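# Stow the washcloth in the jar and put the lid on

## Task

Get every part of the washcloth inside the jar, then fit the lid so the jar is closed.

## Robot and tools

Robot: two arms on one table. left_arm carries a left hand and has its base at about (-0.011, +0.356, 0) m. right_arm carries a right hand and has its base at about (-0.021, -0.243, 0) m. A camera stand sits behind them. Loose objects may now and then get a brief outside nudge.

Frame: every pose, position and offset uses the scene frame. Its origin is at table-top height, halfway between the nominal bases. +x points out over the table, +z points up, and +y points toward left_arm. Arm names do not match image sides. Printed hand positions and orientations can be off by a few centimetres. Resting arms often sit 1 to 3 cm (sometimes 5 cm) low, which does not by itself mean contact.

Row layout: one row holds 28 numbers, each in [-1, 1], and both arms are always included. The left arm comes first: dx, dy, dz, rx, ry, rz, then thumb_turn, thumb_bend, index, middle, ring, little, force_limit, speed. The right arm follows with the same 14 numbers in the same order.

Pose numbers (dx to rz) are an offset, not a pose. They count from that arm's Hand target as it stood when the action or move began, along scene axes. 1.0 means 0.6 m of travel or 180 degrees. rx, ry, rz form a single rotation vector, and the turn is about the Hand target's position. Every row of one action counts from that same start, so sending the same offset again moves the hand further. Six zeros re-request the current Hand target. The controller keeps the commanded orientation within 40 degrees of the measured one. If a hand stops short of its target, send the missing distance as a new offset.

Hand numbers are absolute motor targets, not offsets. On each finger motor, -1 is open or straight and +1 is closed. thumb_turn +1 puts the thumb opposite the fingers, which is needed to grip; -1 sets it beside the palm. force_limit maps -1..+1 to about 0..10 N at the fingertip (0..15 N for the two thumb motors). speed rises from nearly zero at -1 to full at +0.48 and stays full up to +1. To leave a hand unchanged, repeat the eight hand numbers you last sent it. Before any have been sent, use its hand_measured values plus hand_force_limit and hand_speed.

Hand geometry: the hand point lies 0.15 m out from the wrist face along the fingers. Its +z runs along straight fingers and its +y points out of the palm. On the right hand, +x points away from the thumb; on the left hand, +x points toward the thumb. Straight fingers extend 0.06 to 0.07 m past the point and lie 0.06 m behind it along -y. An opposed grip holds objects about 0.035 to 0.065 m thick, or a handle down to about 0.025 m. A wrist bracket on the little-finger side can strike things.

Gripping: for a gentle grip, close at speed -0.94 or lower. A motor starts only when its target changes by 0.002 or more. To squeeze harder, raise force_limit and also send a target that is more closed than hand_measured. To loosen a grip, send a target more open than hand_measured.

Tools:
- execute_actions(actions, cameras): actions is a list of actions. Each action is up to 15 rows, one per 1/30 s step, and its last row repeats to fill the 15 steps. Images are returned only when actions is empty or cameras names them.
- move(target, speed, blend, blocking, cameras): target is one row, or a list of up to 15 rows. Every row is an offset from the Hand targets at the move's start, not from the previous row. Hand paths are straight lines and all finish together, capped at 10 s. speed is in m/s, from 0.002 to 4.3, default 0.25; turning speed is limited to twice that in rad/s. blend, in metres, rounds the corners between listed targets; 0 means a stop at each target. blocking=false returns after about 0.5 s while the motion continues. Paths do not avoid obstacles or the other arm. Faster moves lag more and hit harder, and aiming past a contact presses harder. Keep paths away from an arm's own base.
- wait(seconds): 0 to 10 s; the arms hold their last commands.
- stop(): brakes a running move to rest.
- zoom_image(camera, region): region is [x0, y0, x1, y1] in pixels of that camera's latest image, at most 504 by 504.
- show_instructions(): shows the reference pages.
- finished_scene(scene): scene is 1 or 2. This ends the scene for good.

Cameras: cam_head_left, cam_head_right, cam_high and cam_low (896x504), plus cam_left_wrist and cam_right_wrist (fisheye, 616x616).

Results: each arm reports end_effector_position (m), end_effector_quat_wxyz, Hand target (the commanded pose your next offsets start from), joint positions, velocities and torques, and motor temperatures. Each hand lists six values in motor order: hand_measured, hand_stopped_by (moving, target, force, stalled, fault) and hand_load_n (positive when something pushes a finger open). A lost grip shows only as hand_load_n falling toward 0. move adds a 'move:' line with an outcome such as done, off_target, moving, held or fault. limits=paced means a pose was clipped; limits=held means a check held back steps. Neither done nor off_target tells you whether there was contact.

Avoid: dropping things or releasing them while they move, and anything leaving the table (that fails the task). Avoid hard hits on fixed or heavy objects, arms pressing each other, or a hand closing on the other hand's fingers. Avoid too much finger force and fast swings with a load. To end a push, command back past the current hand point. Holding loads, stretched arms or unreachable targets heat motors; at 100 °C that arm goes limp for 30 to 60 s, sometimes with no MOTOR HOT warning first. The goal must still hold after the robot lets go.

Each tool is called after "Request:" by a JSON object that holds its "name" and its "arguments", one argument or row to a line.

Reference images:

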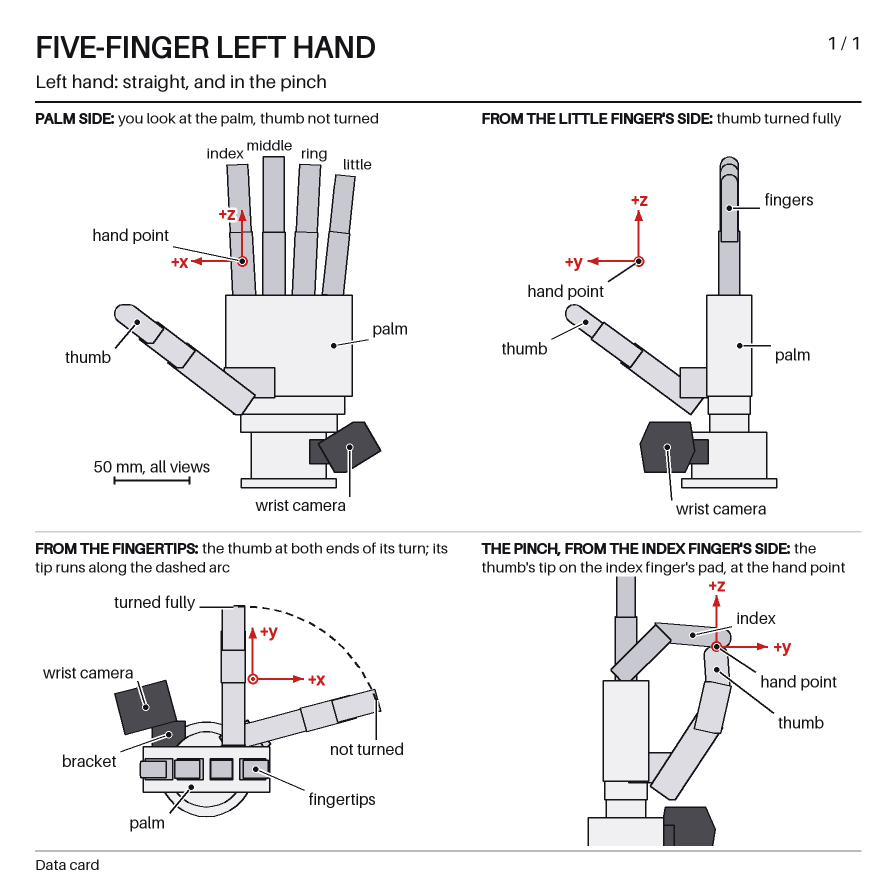

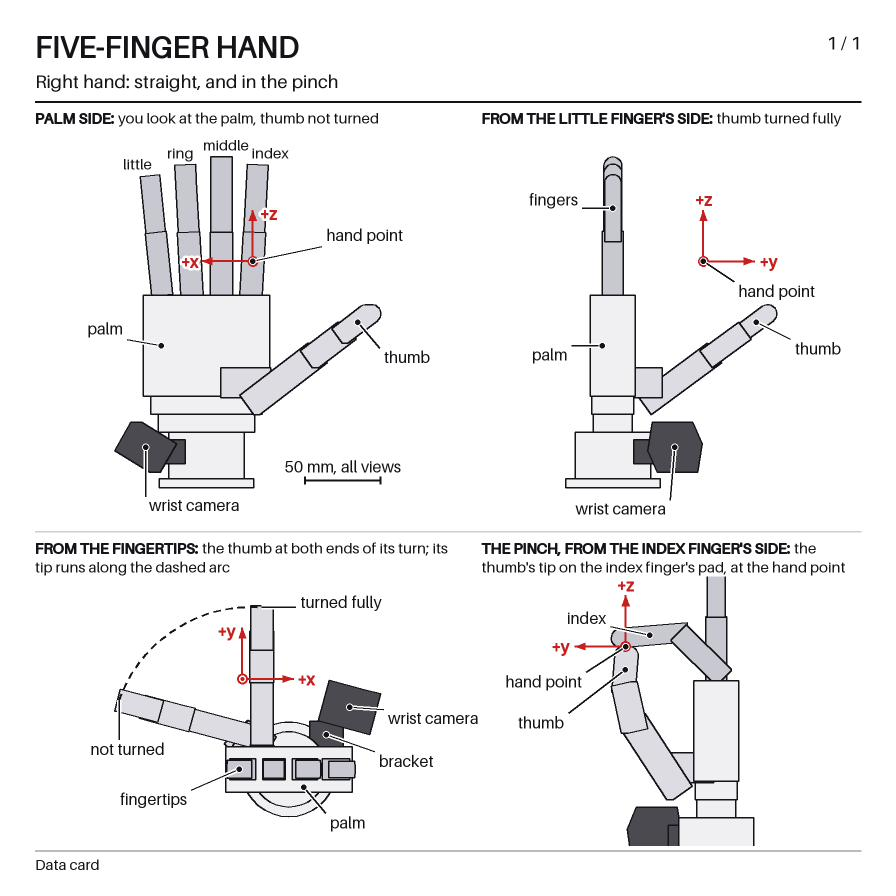

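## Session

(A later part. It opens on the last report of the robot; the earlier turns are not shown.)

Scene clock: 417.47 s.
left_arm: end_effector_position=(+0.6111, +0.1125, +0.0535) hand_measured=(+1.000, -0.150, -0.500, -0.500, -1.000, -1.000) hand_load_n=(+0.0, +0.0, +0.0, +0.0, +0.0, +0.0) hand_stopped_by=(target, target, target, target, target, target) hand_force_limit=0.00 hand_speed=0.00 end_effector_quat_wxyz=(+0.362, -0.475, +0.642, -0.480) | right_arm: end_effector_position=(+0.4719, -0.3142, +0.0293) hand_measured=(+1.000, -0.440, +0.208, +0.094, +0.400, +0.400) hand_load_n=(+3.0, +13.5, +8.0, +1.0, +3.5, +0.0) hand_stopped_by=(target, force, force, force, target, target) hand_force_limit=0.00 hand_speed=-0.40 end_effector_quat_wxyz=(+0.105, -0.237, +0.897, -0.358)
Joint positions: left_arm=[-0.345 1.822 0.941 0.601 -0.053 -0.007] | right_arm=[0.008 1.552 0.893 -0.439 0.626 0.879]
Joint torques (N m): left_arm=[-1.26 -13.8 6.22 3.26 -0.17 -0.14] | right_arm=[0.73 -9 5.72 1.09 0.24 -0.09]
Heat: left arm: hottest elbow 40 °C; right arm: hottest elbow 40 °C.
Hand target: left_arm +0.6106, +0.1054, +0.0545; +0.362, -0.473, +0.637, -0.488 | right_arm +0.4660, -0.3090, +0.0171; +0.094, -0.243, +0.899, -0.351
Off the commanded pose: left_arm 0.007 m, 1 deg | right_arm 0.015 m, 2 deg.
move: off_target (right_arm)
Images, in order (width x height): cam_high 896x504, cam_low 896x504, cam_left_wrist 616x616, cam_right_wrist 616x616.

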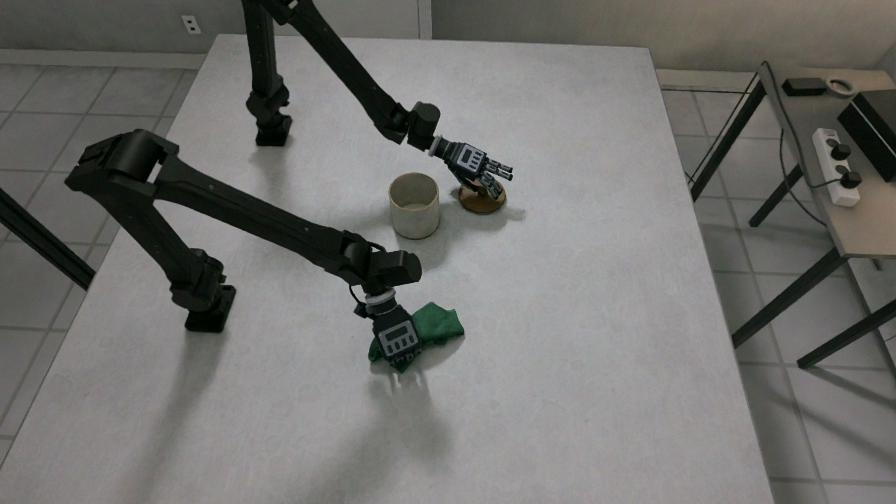

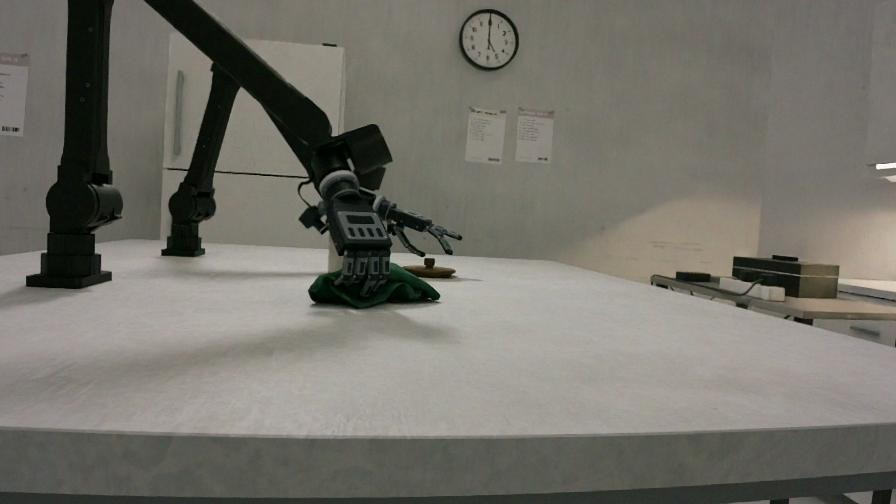

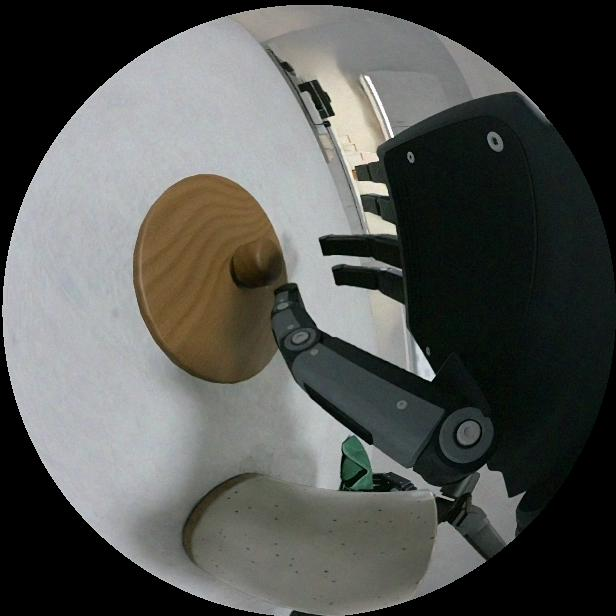

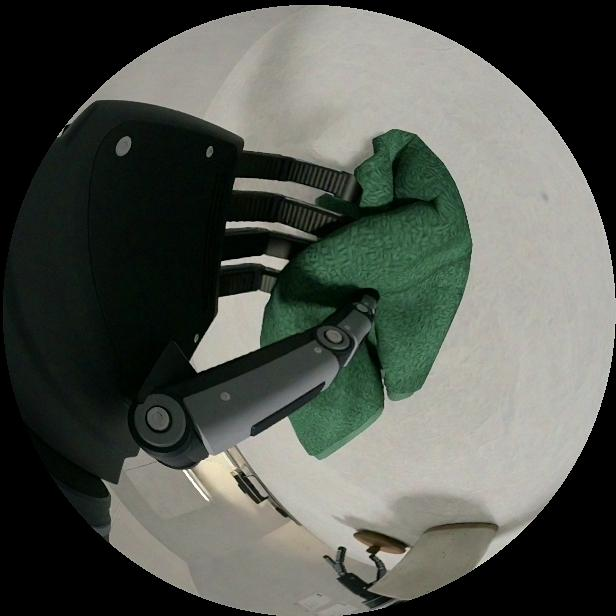

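Request:
{"name": "move", "arguments": {
  "target": [0.0095,0.0023,-0.026,0,0,0, 1,-0.15,-0.5,-0.5,-1,-1,0,0, 0,0,0.47,0,0,0, 1,0.2,0.4,0.4,0.4,0.4,0,-0.4],
  "speed": 0.2,
  "cameras": ["all"]
}}

Scene clock: 448.03 s.
left_arm: end_effector_position=(+0.6120, +0.1119, +0.0355) hand_measured=(+1.000, -0.150, -0.500, -0.500, -1.000, -1.000) hand_load_n=(+0.0, +0.0, +0.0, +0.0, +0.0, +0.0) hand_stopped_by=(target, target, target, target, target, target) hand_force_limit=0.00 hand_speed=0.00 end_effector_quat_wxyz=(+0.361, -0.476, +0.643, -0.479) | right_arm: end_effector_position=(+0.4507, -0.3128, +0.2680) hand_measured=(+1.000, -0.440, +0.208, +0.096, +0.400, +0.400) hand_load_n=(+1.0, +7.0, +6.0, +0.5, +1.0, +0.0) hand_stopped_by=(target, force, force, force, target, target) hand_force_limit=0.00 hand_speed=-0.40 end_effector_quat_wxyz=(+0.065, -0.253, +0.902, -0.344)
Joint positions: left_arm=[-0.345 1.863 0.941 0.636 -0.052 -0.007] | right_arm=[0.008 1.348 1.373 -1.214 0.621 0.88]
Joint torques (N m): left_arm=[-0.32 -14.33 6.61 3.36 0 -0.07] | right_arm=[0.67 -9.58 12.38 1.06 0.41 -0.11]
Motor temperatures (°C): left_arm=[30 35 40 30 29 25] | right_arm=[28 33 38 28 27 25]
Heat: left arm: hottest elbow 40 °C; right arm: hottest elbow 38 °C.
Hand target: left_arm +0.6163, +0.1068, +0.0388; +0.362, -0.473, +0.637, -0.489 | right_arm +0.4660, -0.3090, +0.2992; +0.094, -0.243, +0.900, -0.351
Off the commanded pose: left_arm 0.007 m, 1 deg | right_arm 0.035 m, 4 deg.
move: off_target (right_arm)

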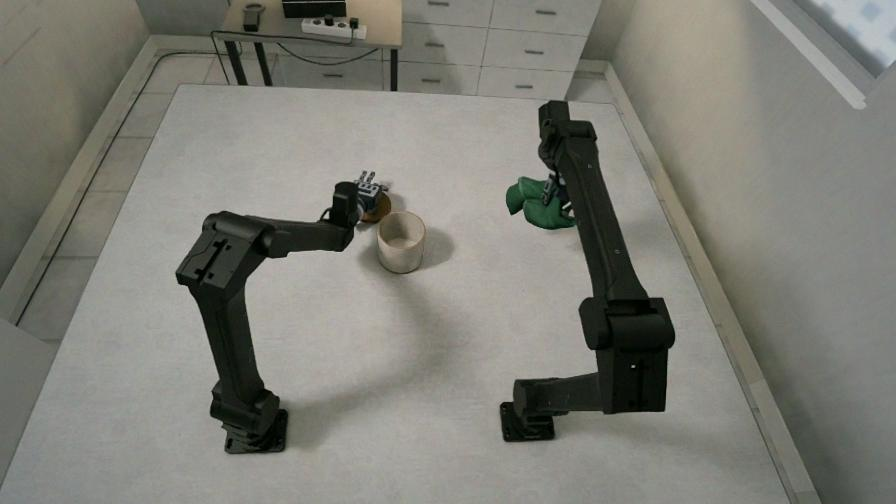

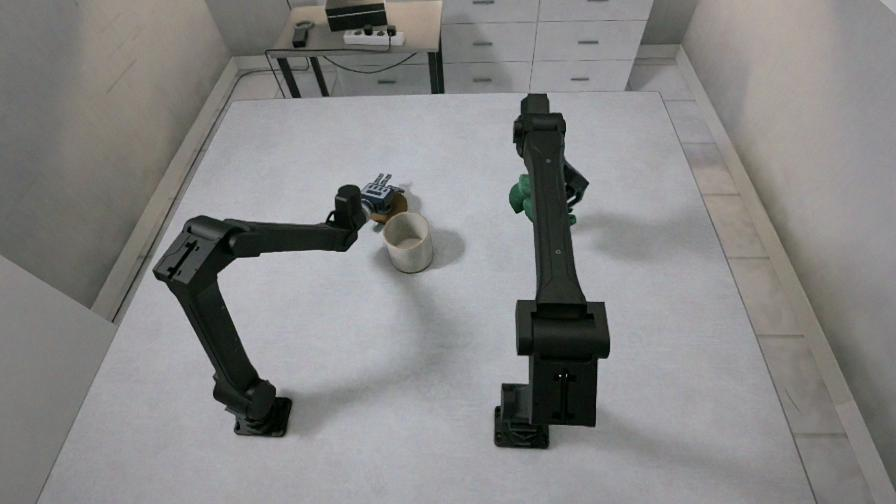

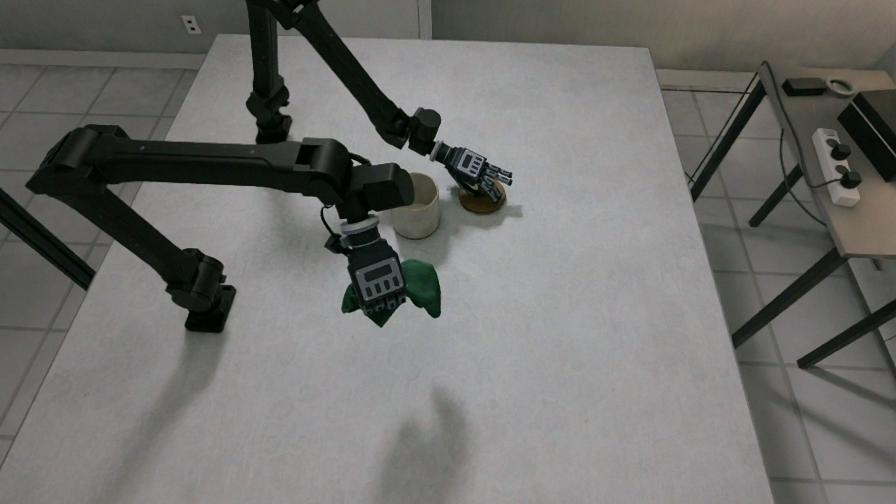

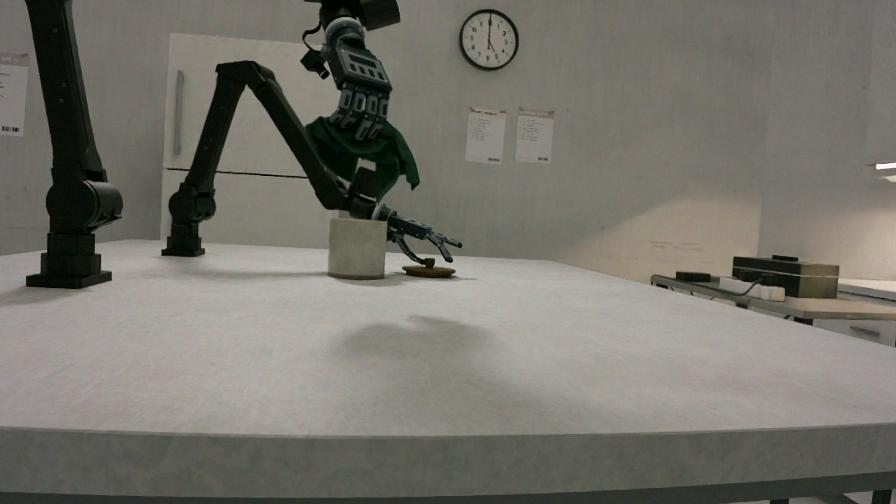

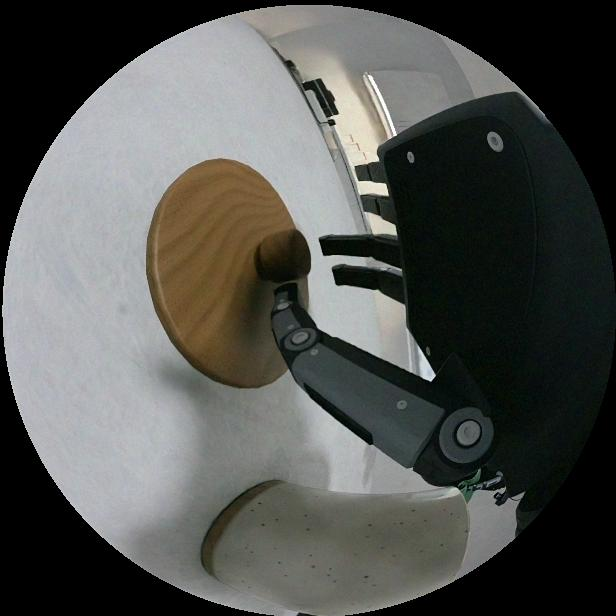

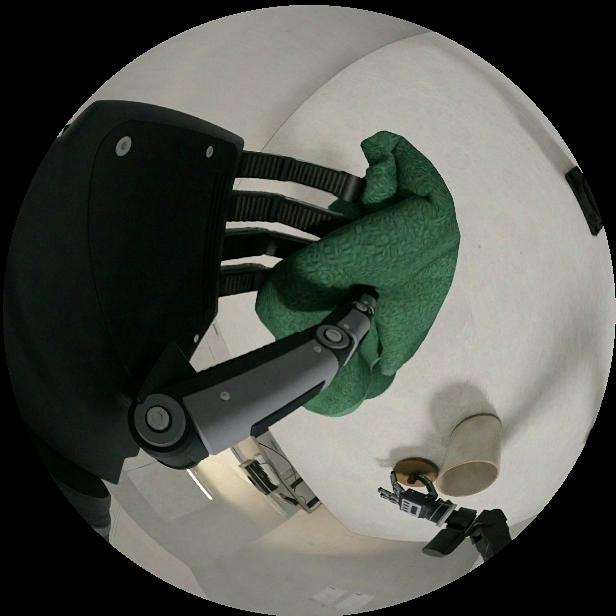

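Request:
{"name": "move", "arguments": {
  "target": [
    [0,0,0.033,0,0,0, 1,-0.15,-0.5,-0.5,-1,-1,0,0, -0.03,0.15,0.04,0,0,0.2, 1,0.2,0.4,0.4,0.4,0.4,0,-0.4],
    [-0.0097,0.0255,0.02,0,0,0, 1,-0.15,-0.5,-0.5,-1,-1,0,0, -0.06,0.315,0.06,0,0,0.417, 1,0.2,0.4,0.4,0.4,0.4,0,-0.4]
  ],
  "speed": 0.2,
  "cameras": ["all"]
}}

Scene clock: 504.57 s.
left_arm: end_effector_position=(+0.6049, +0.1169, +0.0351) hand_measured=(+1.000, -0.150, -0.500, -0.500, -1.000, -1.000) hand_load_n=(+0.0, +0.0, +0.0, +0.0, +0.0, +0.0) hand_stopped_by=(target, target, target, target, target, target) hand_force_limit=0.00 hand_speed=0.00 end_effector_quat_wxyz=(+0.352, -0.476, +0.649, -0.477) | right_arm: end_effector_position=(+0.4237, -0.1242, +0.3204) hand_measured=(+1.000, -0.440, +0.208, +0.096, +0.400, +0.400) hand_load_n=(+1.0, +6.5, +6.0, +0.0, +1.0, +0.0) hand_stopped_by=(target, force, force, force, target, target) hand_force_limit=0.00 hand_speed=-0.40 end_effector_quat_wxyz=(-0.274, +0.739, -0.578, +0.209)
Joint positions: left_arm=[-0.334 1.845 0.923 0.622 -0.028 -0.007] | right_arm=[0.21 1.221 1.363 -1.01 -0.048 -0.044]
Joint torques (N m): left_arm=[0.26 -16.56 5.83 3.29 0.03 -0.03] | right_arm=[0.62 -8.18 9.77 2.4 -0.16 -0.3]
Motor temperatures (°C): left_arm=[30 37 40 30 29 25] | right_arm=[28 33 50 28 27 24]
Heat: left arm: hottest elbow 40 °C; right arm: hottest elbow 50 °C.
Hand target: left_arm +0.6104, +0.1221, +0.0509; +0.362, -0.473, +0.637, -0.489 | right_arm +0.4299, -0.1199, +0.3352; -0.288, +0.740, -0.566, +0.221
Off the commanded pose: left_arm 0.017 m, 2 deg | right_arm 0.017 m, 3 deg.
move: off_target (left_arm, right_arm)

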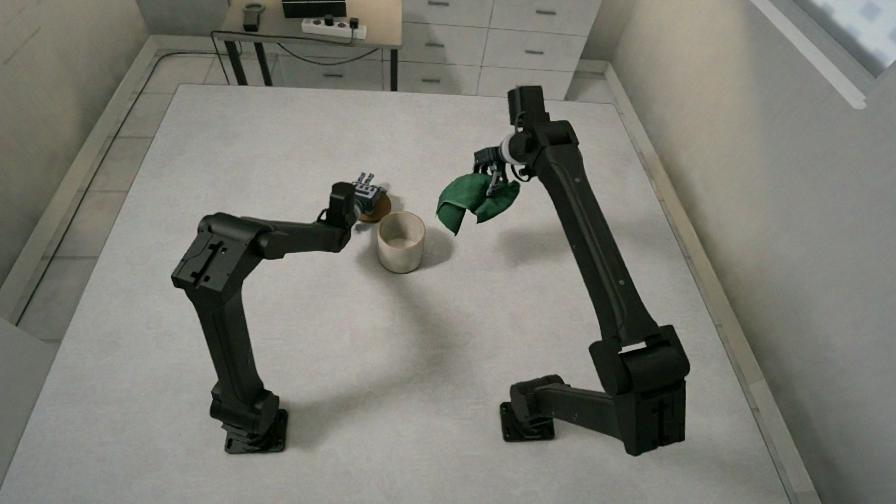

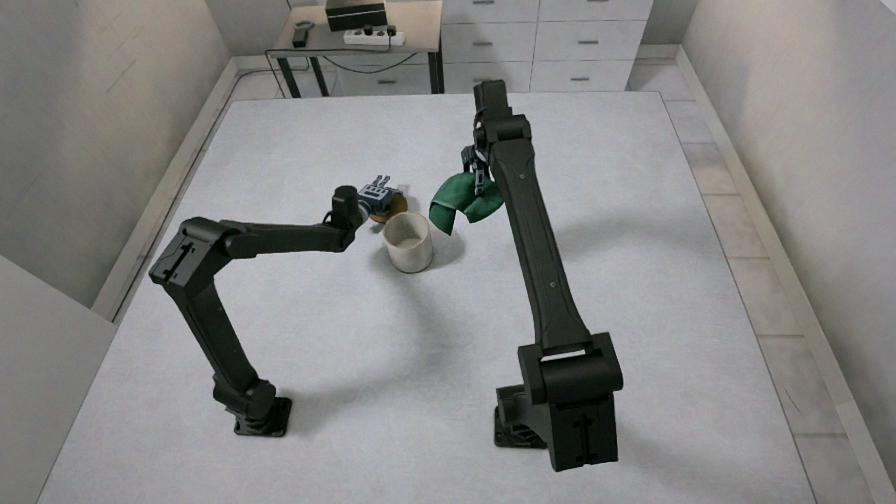

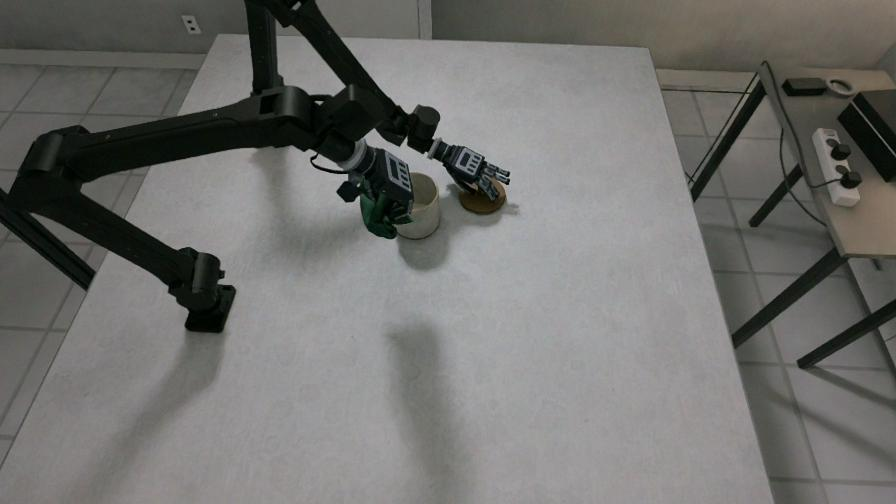

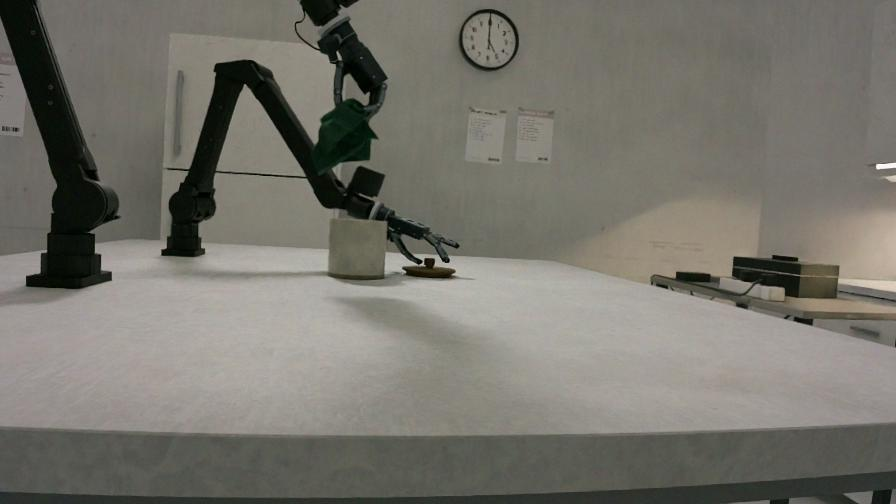

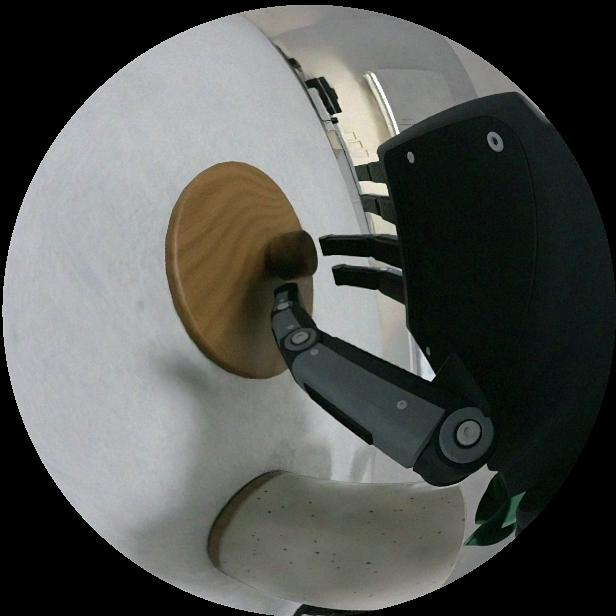

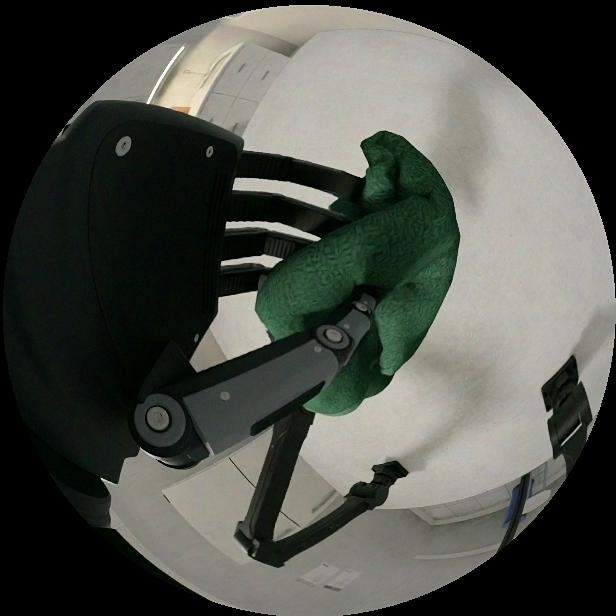

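Request:
{"name": "move", "arguments": {
  "target": [-0.0065,0.0165,0.035,0,0,0, 1,-0.15,-0.5,-0.5,-1,-1,0,0, 0,0,0,0,0,0, 1,0.2,0.4,0.4,0.4,0.4,0,-0.4],
  "speed": 0.1,
  "cameras": ["cam_left_wrist", "cam_high"]
}}

Request:
{"name": "zoom_image", "arguments": {
  "camera": "cam_left_wrist",
  "region": [150, 150, 400, 400]
}}

Request:
{"name": "zoom_image", "arguments": {
  "camera": "cam_high",
  "region": [420, 120, 540, 230]
}}

Scene clock: 513.87 s.
left_arm: end_effector_position=(+0.6060, +0.1257, +0.0677) hand_measured=(+1.000, -0.150, -0.500, -0.500, -1.000, -1.000) hand_load_n=(+0.0, +0.5, +0.0, +0.0, +0.0, +0.0) hand_stopped_by=(target, target, target, target, target, target) hand_force_limit=0.00 hand_speed=0.00 end_effector_quat_wxyz=(+0.360, -0.472, +0.638, -0.491) | right_arm: end_effector_position=(+0.4237, -0.1243, +0.3204) hand_measured=(+1.000, -0.440, +0.208, +0.096, +0.400, +0.400) hand_load_n=(+0.5, +7.0, +6.0, +0.5, +1.0, +0.5) hand_stopped_by=(target, force, force, force, target, target) hand_force_limit=0.00 hand_speed=-0.40 end_effector_quat_wxyz=(-0.274, +0.739, -0.578, +0.209)
Joint positions: left_arm=[-0.316 1.78 0.911 0.606 -0.012 -0.007] | right_arm=[0.21 1.221 1.363 -1.01 -0.048 -0.045]
Joint torques (N m): left_arm=[0.15 -14.86 6.27 1.76 0.05 0.05] | right_arm=[0.62 -8.12 9.76 2.43 -0.17 -0.29]
Heat: left arm: hottest elbow 39 °C; right arm: hottest elbow 49 °C.
Hand target: left_arm +0.6065, +0.1320, +0.0717; +0.362, -0.473, +0.638, -0.488 | right_arm +0.4299, -0.1200, +0.3351; -0.288, +0.740, -0.565, +0.221
Off the commanded pose: left_arm 0.008 m, 0 deg | right_arm 0.017 m, 3 deg.
move: off_target (right_arm)
Images, in order (width x height): cam_high 896x504, cam_left_wrist 616x616.

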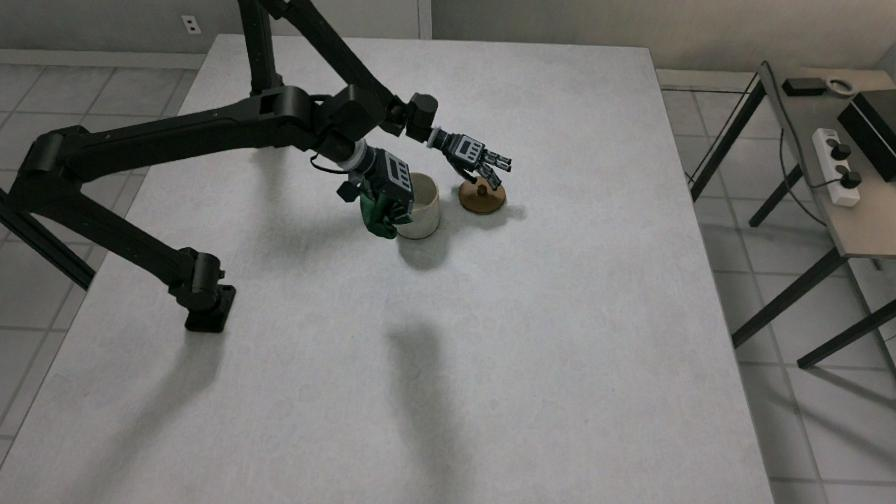

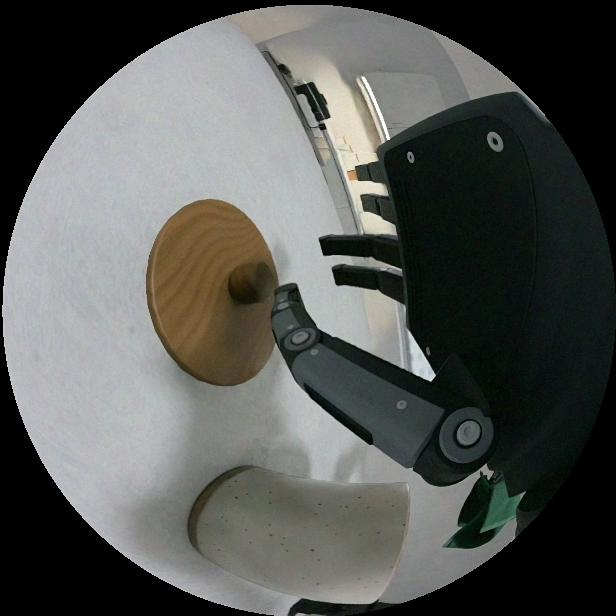

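Scaled by 2.016 from the camera's 616x616 image, which has a finer 880x880 frame.

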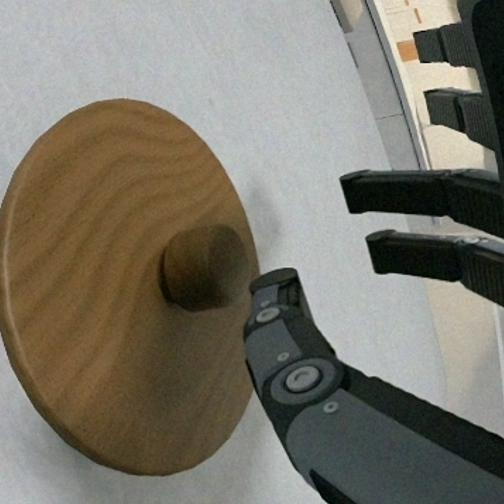

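Scaled by 4.200 from the camera's 896x504 image, which has a finer 1280x720 frame.

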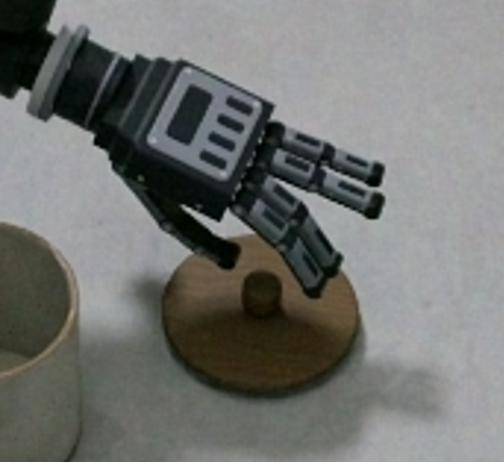

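Request:
{"name": "move", "arguments": {
  "target": [-0.005,0.0085,-0.0645,0,0,0, 1,-0.15,-0.5,-0.5,-1,-1,0,0, 0,0,0,0,0,0, 1,0.2,0.4,0.4,0.4,0.4,0,-0.4],
  "speed": 0.1,
  "cameras": ["cam_left_wrist", "cam_high", "cam_low"]
}}

Request:
{"name": "zoom_image", "arguments": {
  "camera": "cam_left_wrist",
  "region": [150, 150, 400, 400]
}}

Request:
{"name": "zoom_image", "arguments": {
  "camera": "cam_high",
  "region": [420, 120, 540, 230]
}}

Request:
{"name": "zoom_image", "arguments": {
  "camera": "cam_low",
  "region": [360, 200, 480, 300]
}}

Scene clock: 538.90 s.
left_arm: end_effector_position=(+0.5980, +0.1318, +0.0289) hand_measured=(+1.000, -0.150, -0.500, -0.500, -1.000, -1.000) hand_load_n=(+0.0, +0.0, +0.0, +0.0, +0.0, +0.0) hand_stopped_by=(target, target, target, target, target, target) hand_force_limit=0.00 hand_speed=0.00 end_effector_quat_wxyz=(+0.354, -0.476, +0.644, -0.483) | right_arm: end_effector_position=(+0.4237, -0.1243, +0.3204) hand_measured=(+1.000, -0.440, +0.208, +0.096, +0.400, +0.400) hand_load_n=(+0.5, +6.5, +6.0, +0.5, +1.0, +0.0) hand_stopped_by=(target, force, force, force, target, target) hand_force_limit=0.00 hand_speed=-0.40 end_effector_quat_wxyz=(-0.274, +0.739, -0.578, +0.209)
Joint positions: left_arm=[-0.309 1.846 0.88 0.68 -0.004 -0.006] | right_arm=[0.21 1.221 1.363 -1.01 -0.048 -0.045]
Joint torques (N m): left_arm=[1.14 -13.57 6.02 3.18 0 0.02] | right_arm=[0.62 -8.23 9.78 2.44 -0.17 -0.29]
Heat: left arm: hottest elbow 38 °C; right arm: hottest elbow 48 °C.
Hand target: left_arm +0.6035, +0.1371, +0.0330; +0.362, -0.473, +0.637, -0.488 | right_arm +0.4299, -0.1200, +0.3351; -0.288, +0.740, -0.565, +0.221
Off the commanded pose: left_arm 0.009 m, 1 deg | right_arm 0.017 m, 3 deg.
move: off_target (right_arm)
Images, in order (width x height): cam_high 896x504, cam_low 896x504, cam_left_wrist 616x616.

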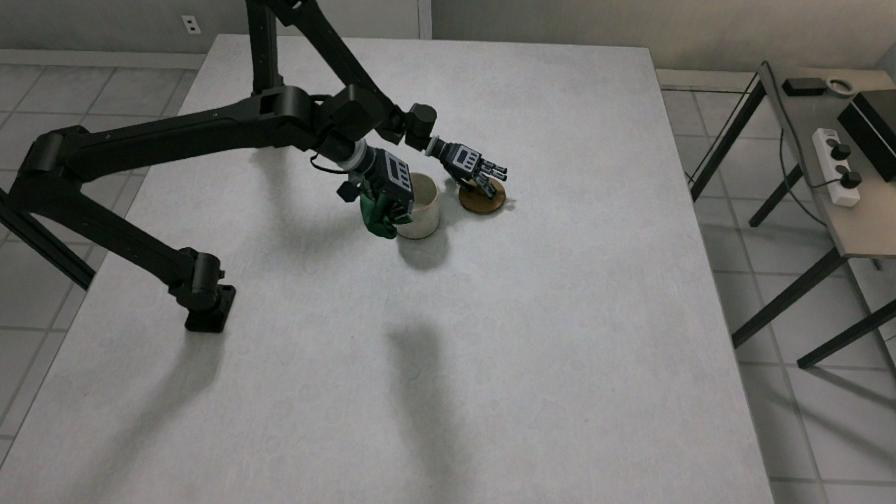

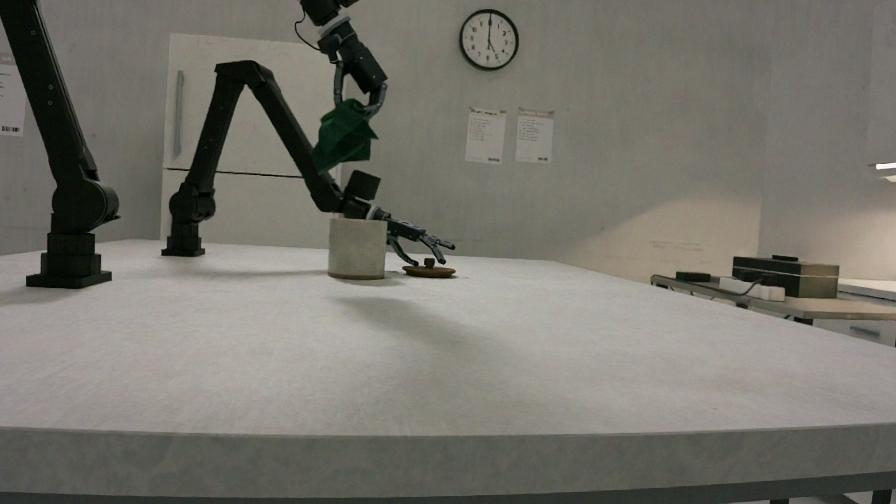

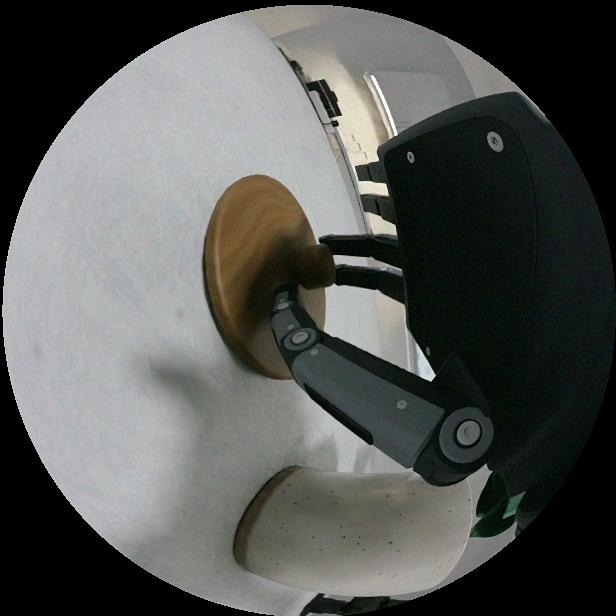

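Scaled by 2.016 from the camera's 616x616 image, which has a finer 880x880 frame.

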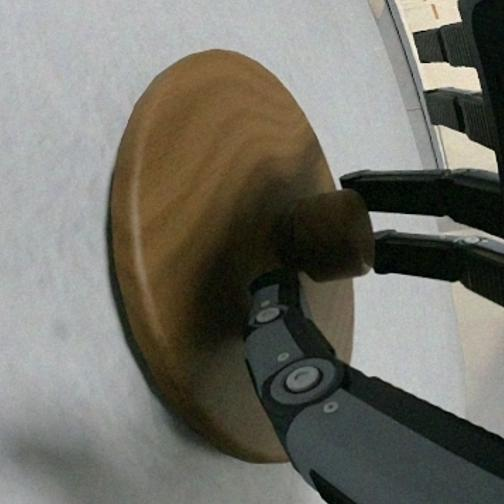

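Scaled by 4.200 from the camera's 896x504 image, which has a finer 1280x720 frame.

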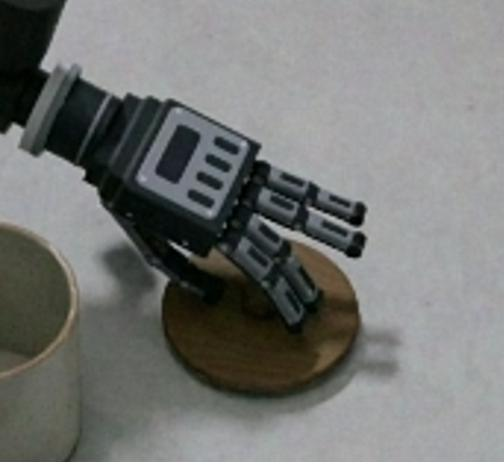

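Scaled by 4.200 from the camera's 896x504 image, which has a finer 1280x720 frame.

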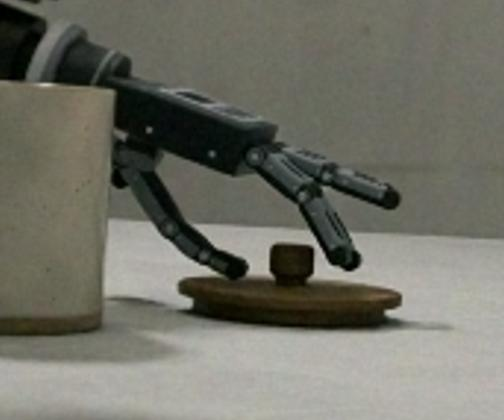

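Request:
{"name": "move", "arguments": {
  "target": [
    [0.014,-0.0045,0.002,0,0,0, 1,-0.15,-0.5,-0.5,-1,-1,0,0, 0,0,0,0,0,0, 1,0.2,0.4,0.4,0.4,0.4,0,-0.4],
    [0.014,-0.0045,0.002,0,0,0, 1,0.0,0.15,0.15,-1,-1,0.1,-0.7, 0,0,0,0,0,0, 1,0.2,0.4,0.4,0.4,0.4,0,-0.4]
  ],
  "speed": 0.1,
  "cameras": ["cam_left_wrist", "cam_high", "cam_low"]
}}

Request:
{"name": "zoom_image", "arguments": {
  "camera": "cam_left_wrist",
  "region": [150, 150, 400, 400]
}}

Request:
{"name": "zoom_image", "arguments": {
  "camera": "cam_high",
  "region": [420, 120, 540, 230]
}}

Request:
{"name": "zoom_image", "arguments": {
  "camera": "cam_low",
  "region": [360, 200, 480, 300]
}}

Scene clock: 558.40 s.
left_arm: end_effector_position=(+0.5997, +0.1313, +0.0294) hand_measured=(+1.000, -0.004, -0.062, -0.200, -1.000, -1.000) hand_load_n=(-1.5, +5.5, +4.0, +3.0, -0.5, +0.0) hand_stopped_by=(target, target, force, force, target, target) hand_force_limit=0.10 hand_speed=-0.70 end_effector_quat_wxyz=(+0.355, -0.475, +0.642, -0.485) | right_arm: end_effector_position=(+0.4237, -0.1243, +0.3204) hand_measured=(+1.000, -0.440, +0.208, +0.096, +0.400, +0.400) hand_load_n=(+0.5, +7.0, +6.0, +0.5, +1.0, +0.0) hand_stopped_by=(target, force, force, force, target, target) hand_force_limit=0.00 hand_speed=-0.40 end_effector_quat_wxyz=(-0.274, +0.739, -0.578, +0.209)
Joint positions: left_arm=[-0.309 1.85 0.883 0.687 -0.004 -0.006] | right_arm=[0.21 1.221 1.363 -1.01 -0.048 -0.045]
Joint torques (N m): left_arm=[0.79 -13.8 7.72 2.54 0.06 0.08] | right_arm=[0.62 -8.18 9.77 2.43 -0.17 -0.29]
Heat: left arm: hottest elbow 39 °C; right arm: hottest elbow 48 °C.
Hand target: left_arm +0.6120, +0.1344, +0.0344; +0.362, -0.473, +0.637, -0.489 | right_arm +0.4299, -0.1200, +0.3351; -0.288, +0.740, -0.565, +0.221
Off the commanded pose: left_arm 0.014 m, 1 deg | right_arm 0.017 m, 3 deg.
move: off_target (left_arm, right_arm); target 2's new numbers were sent with left_arm's hand 0.016 m and 2 deg from that target
Images, in order (width x height): cam_high 896x504, cam_low 896x504, cam_left_wrist 616x616.

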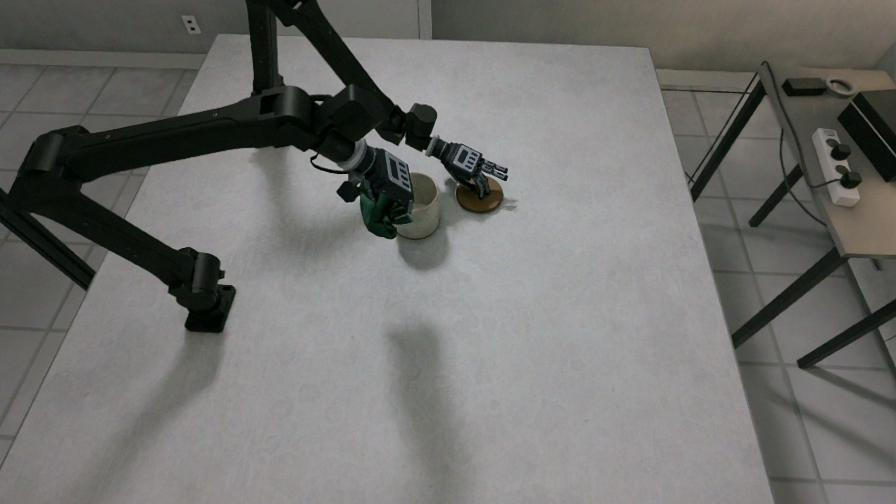

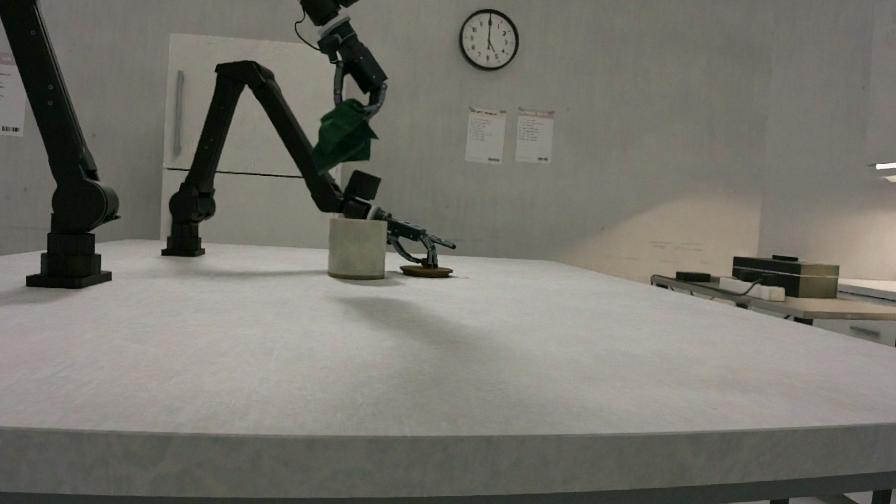

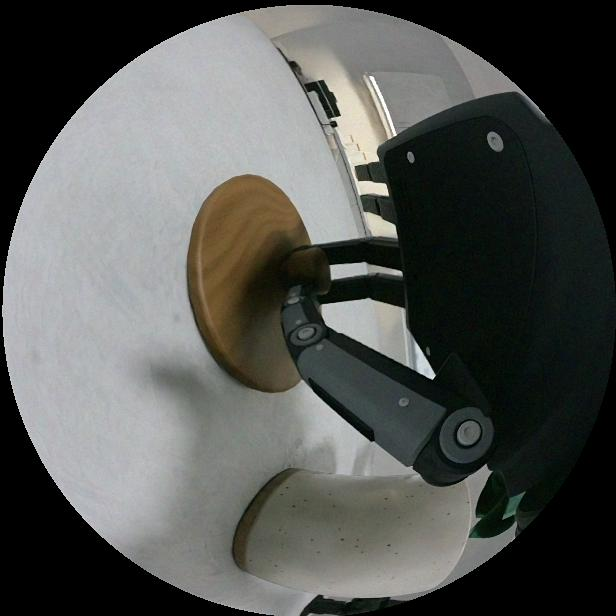

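Scaled by 2.016 from the camera's 616x616 image, which has a finer 880x880 frame.

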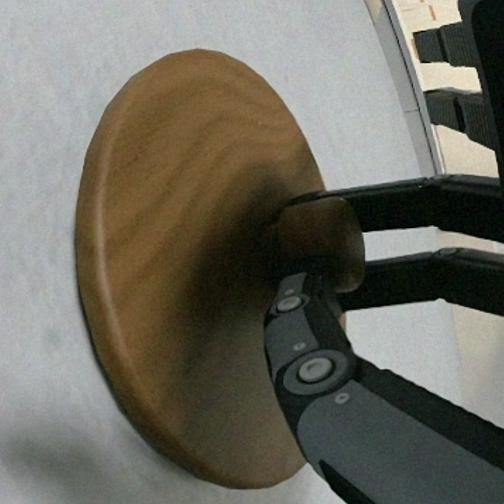

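Scaled by 4.200 from the camera's 896x504 image, which has a finer 1280x720 frame.

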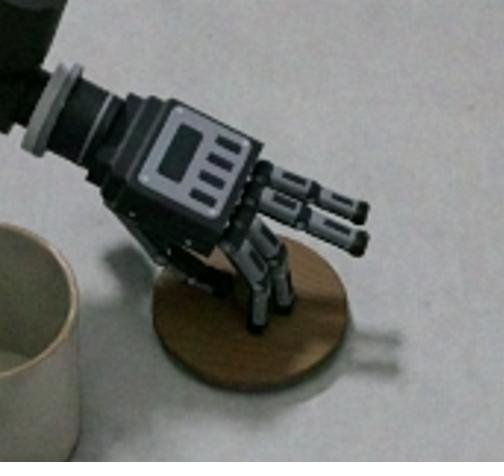

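Scaled by 4.200 from the camera's 896x504 image, which has a finer 1280x720 frame.

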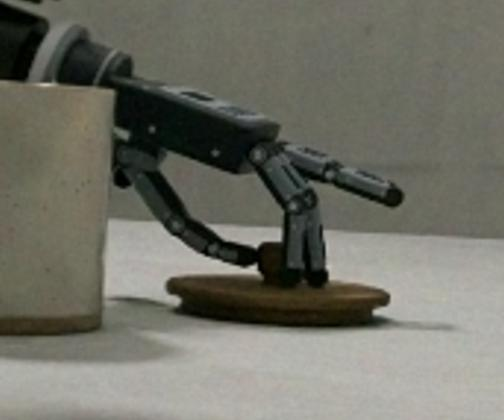

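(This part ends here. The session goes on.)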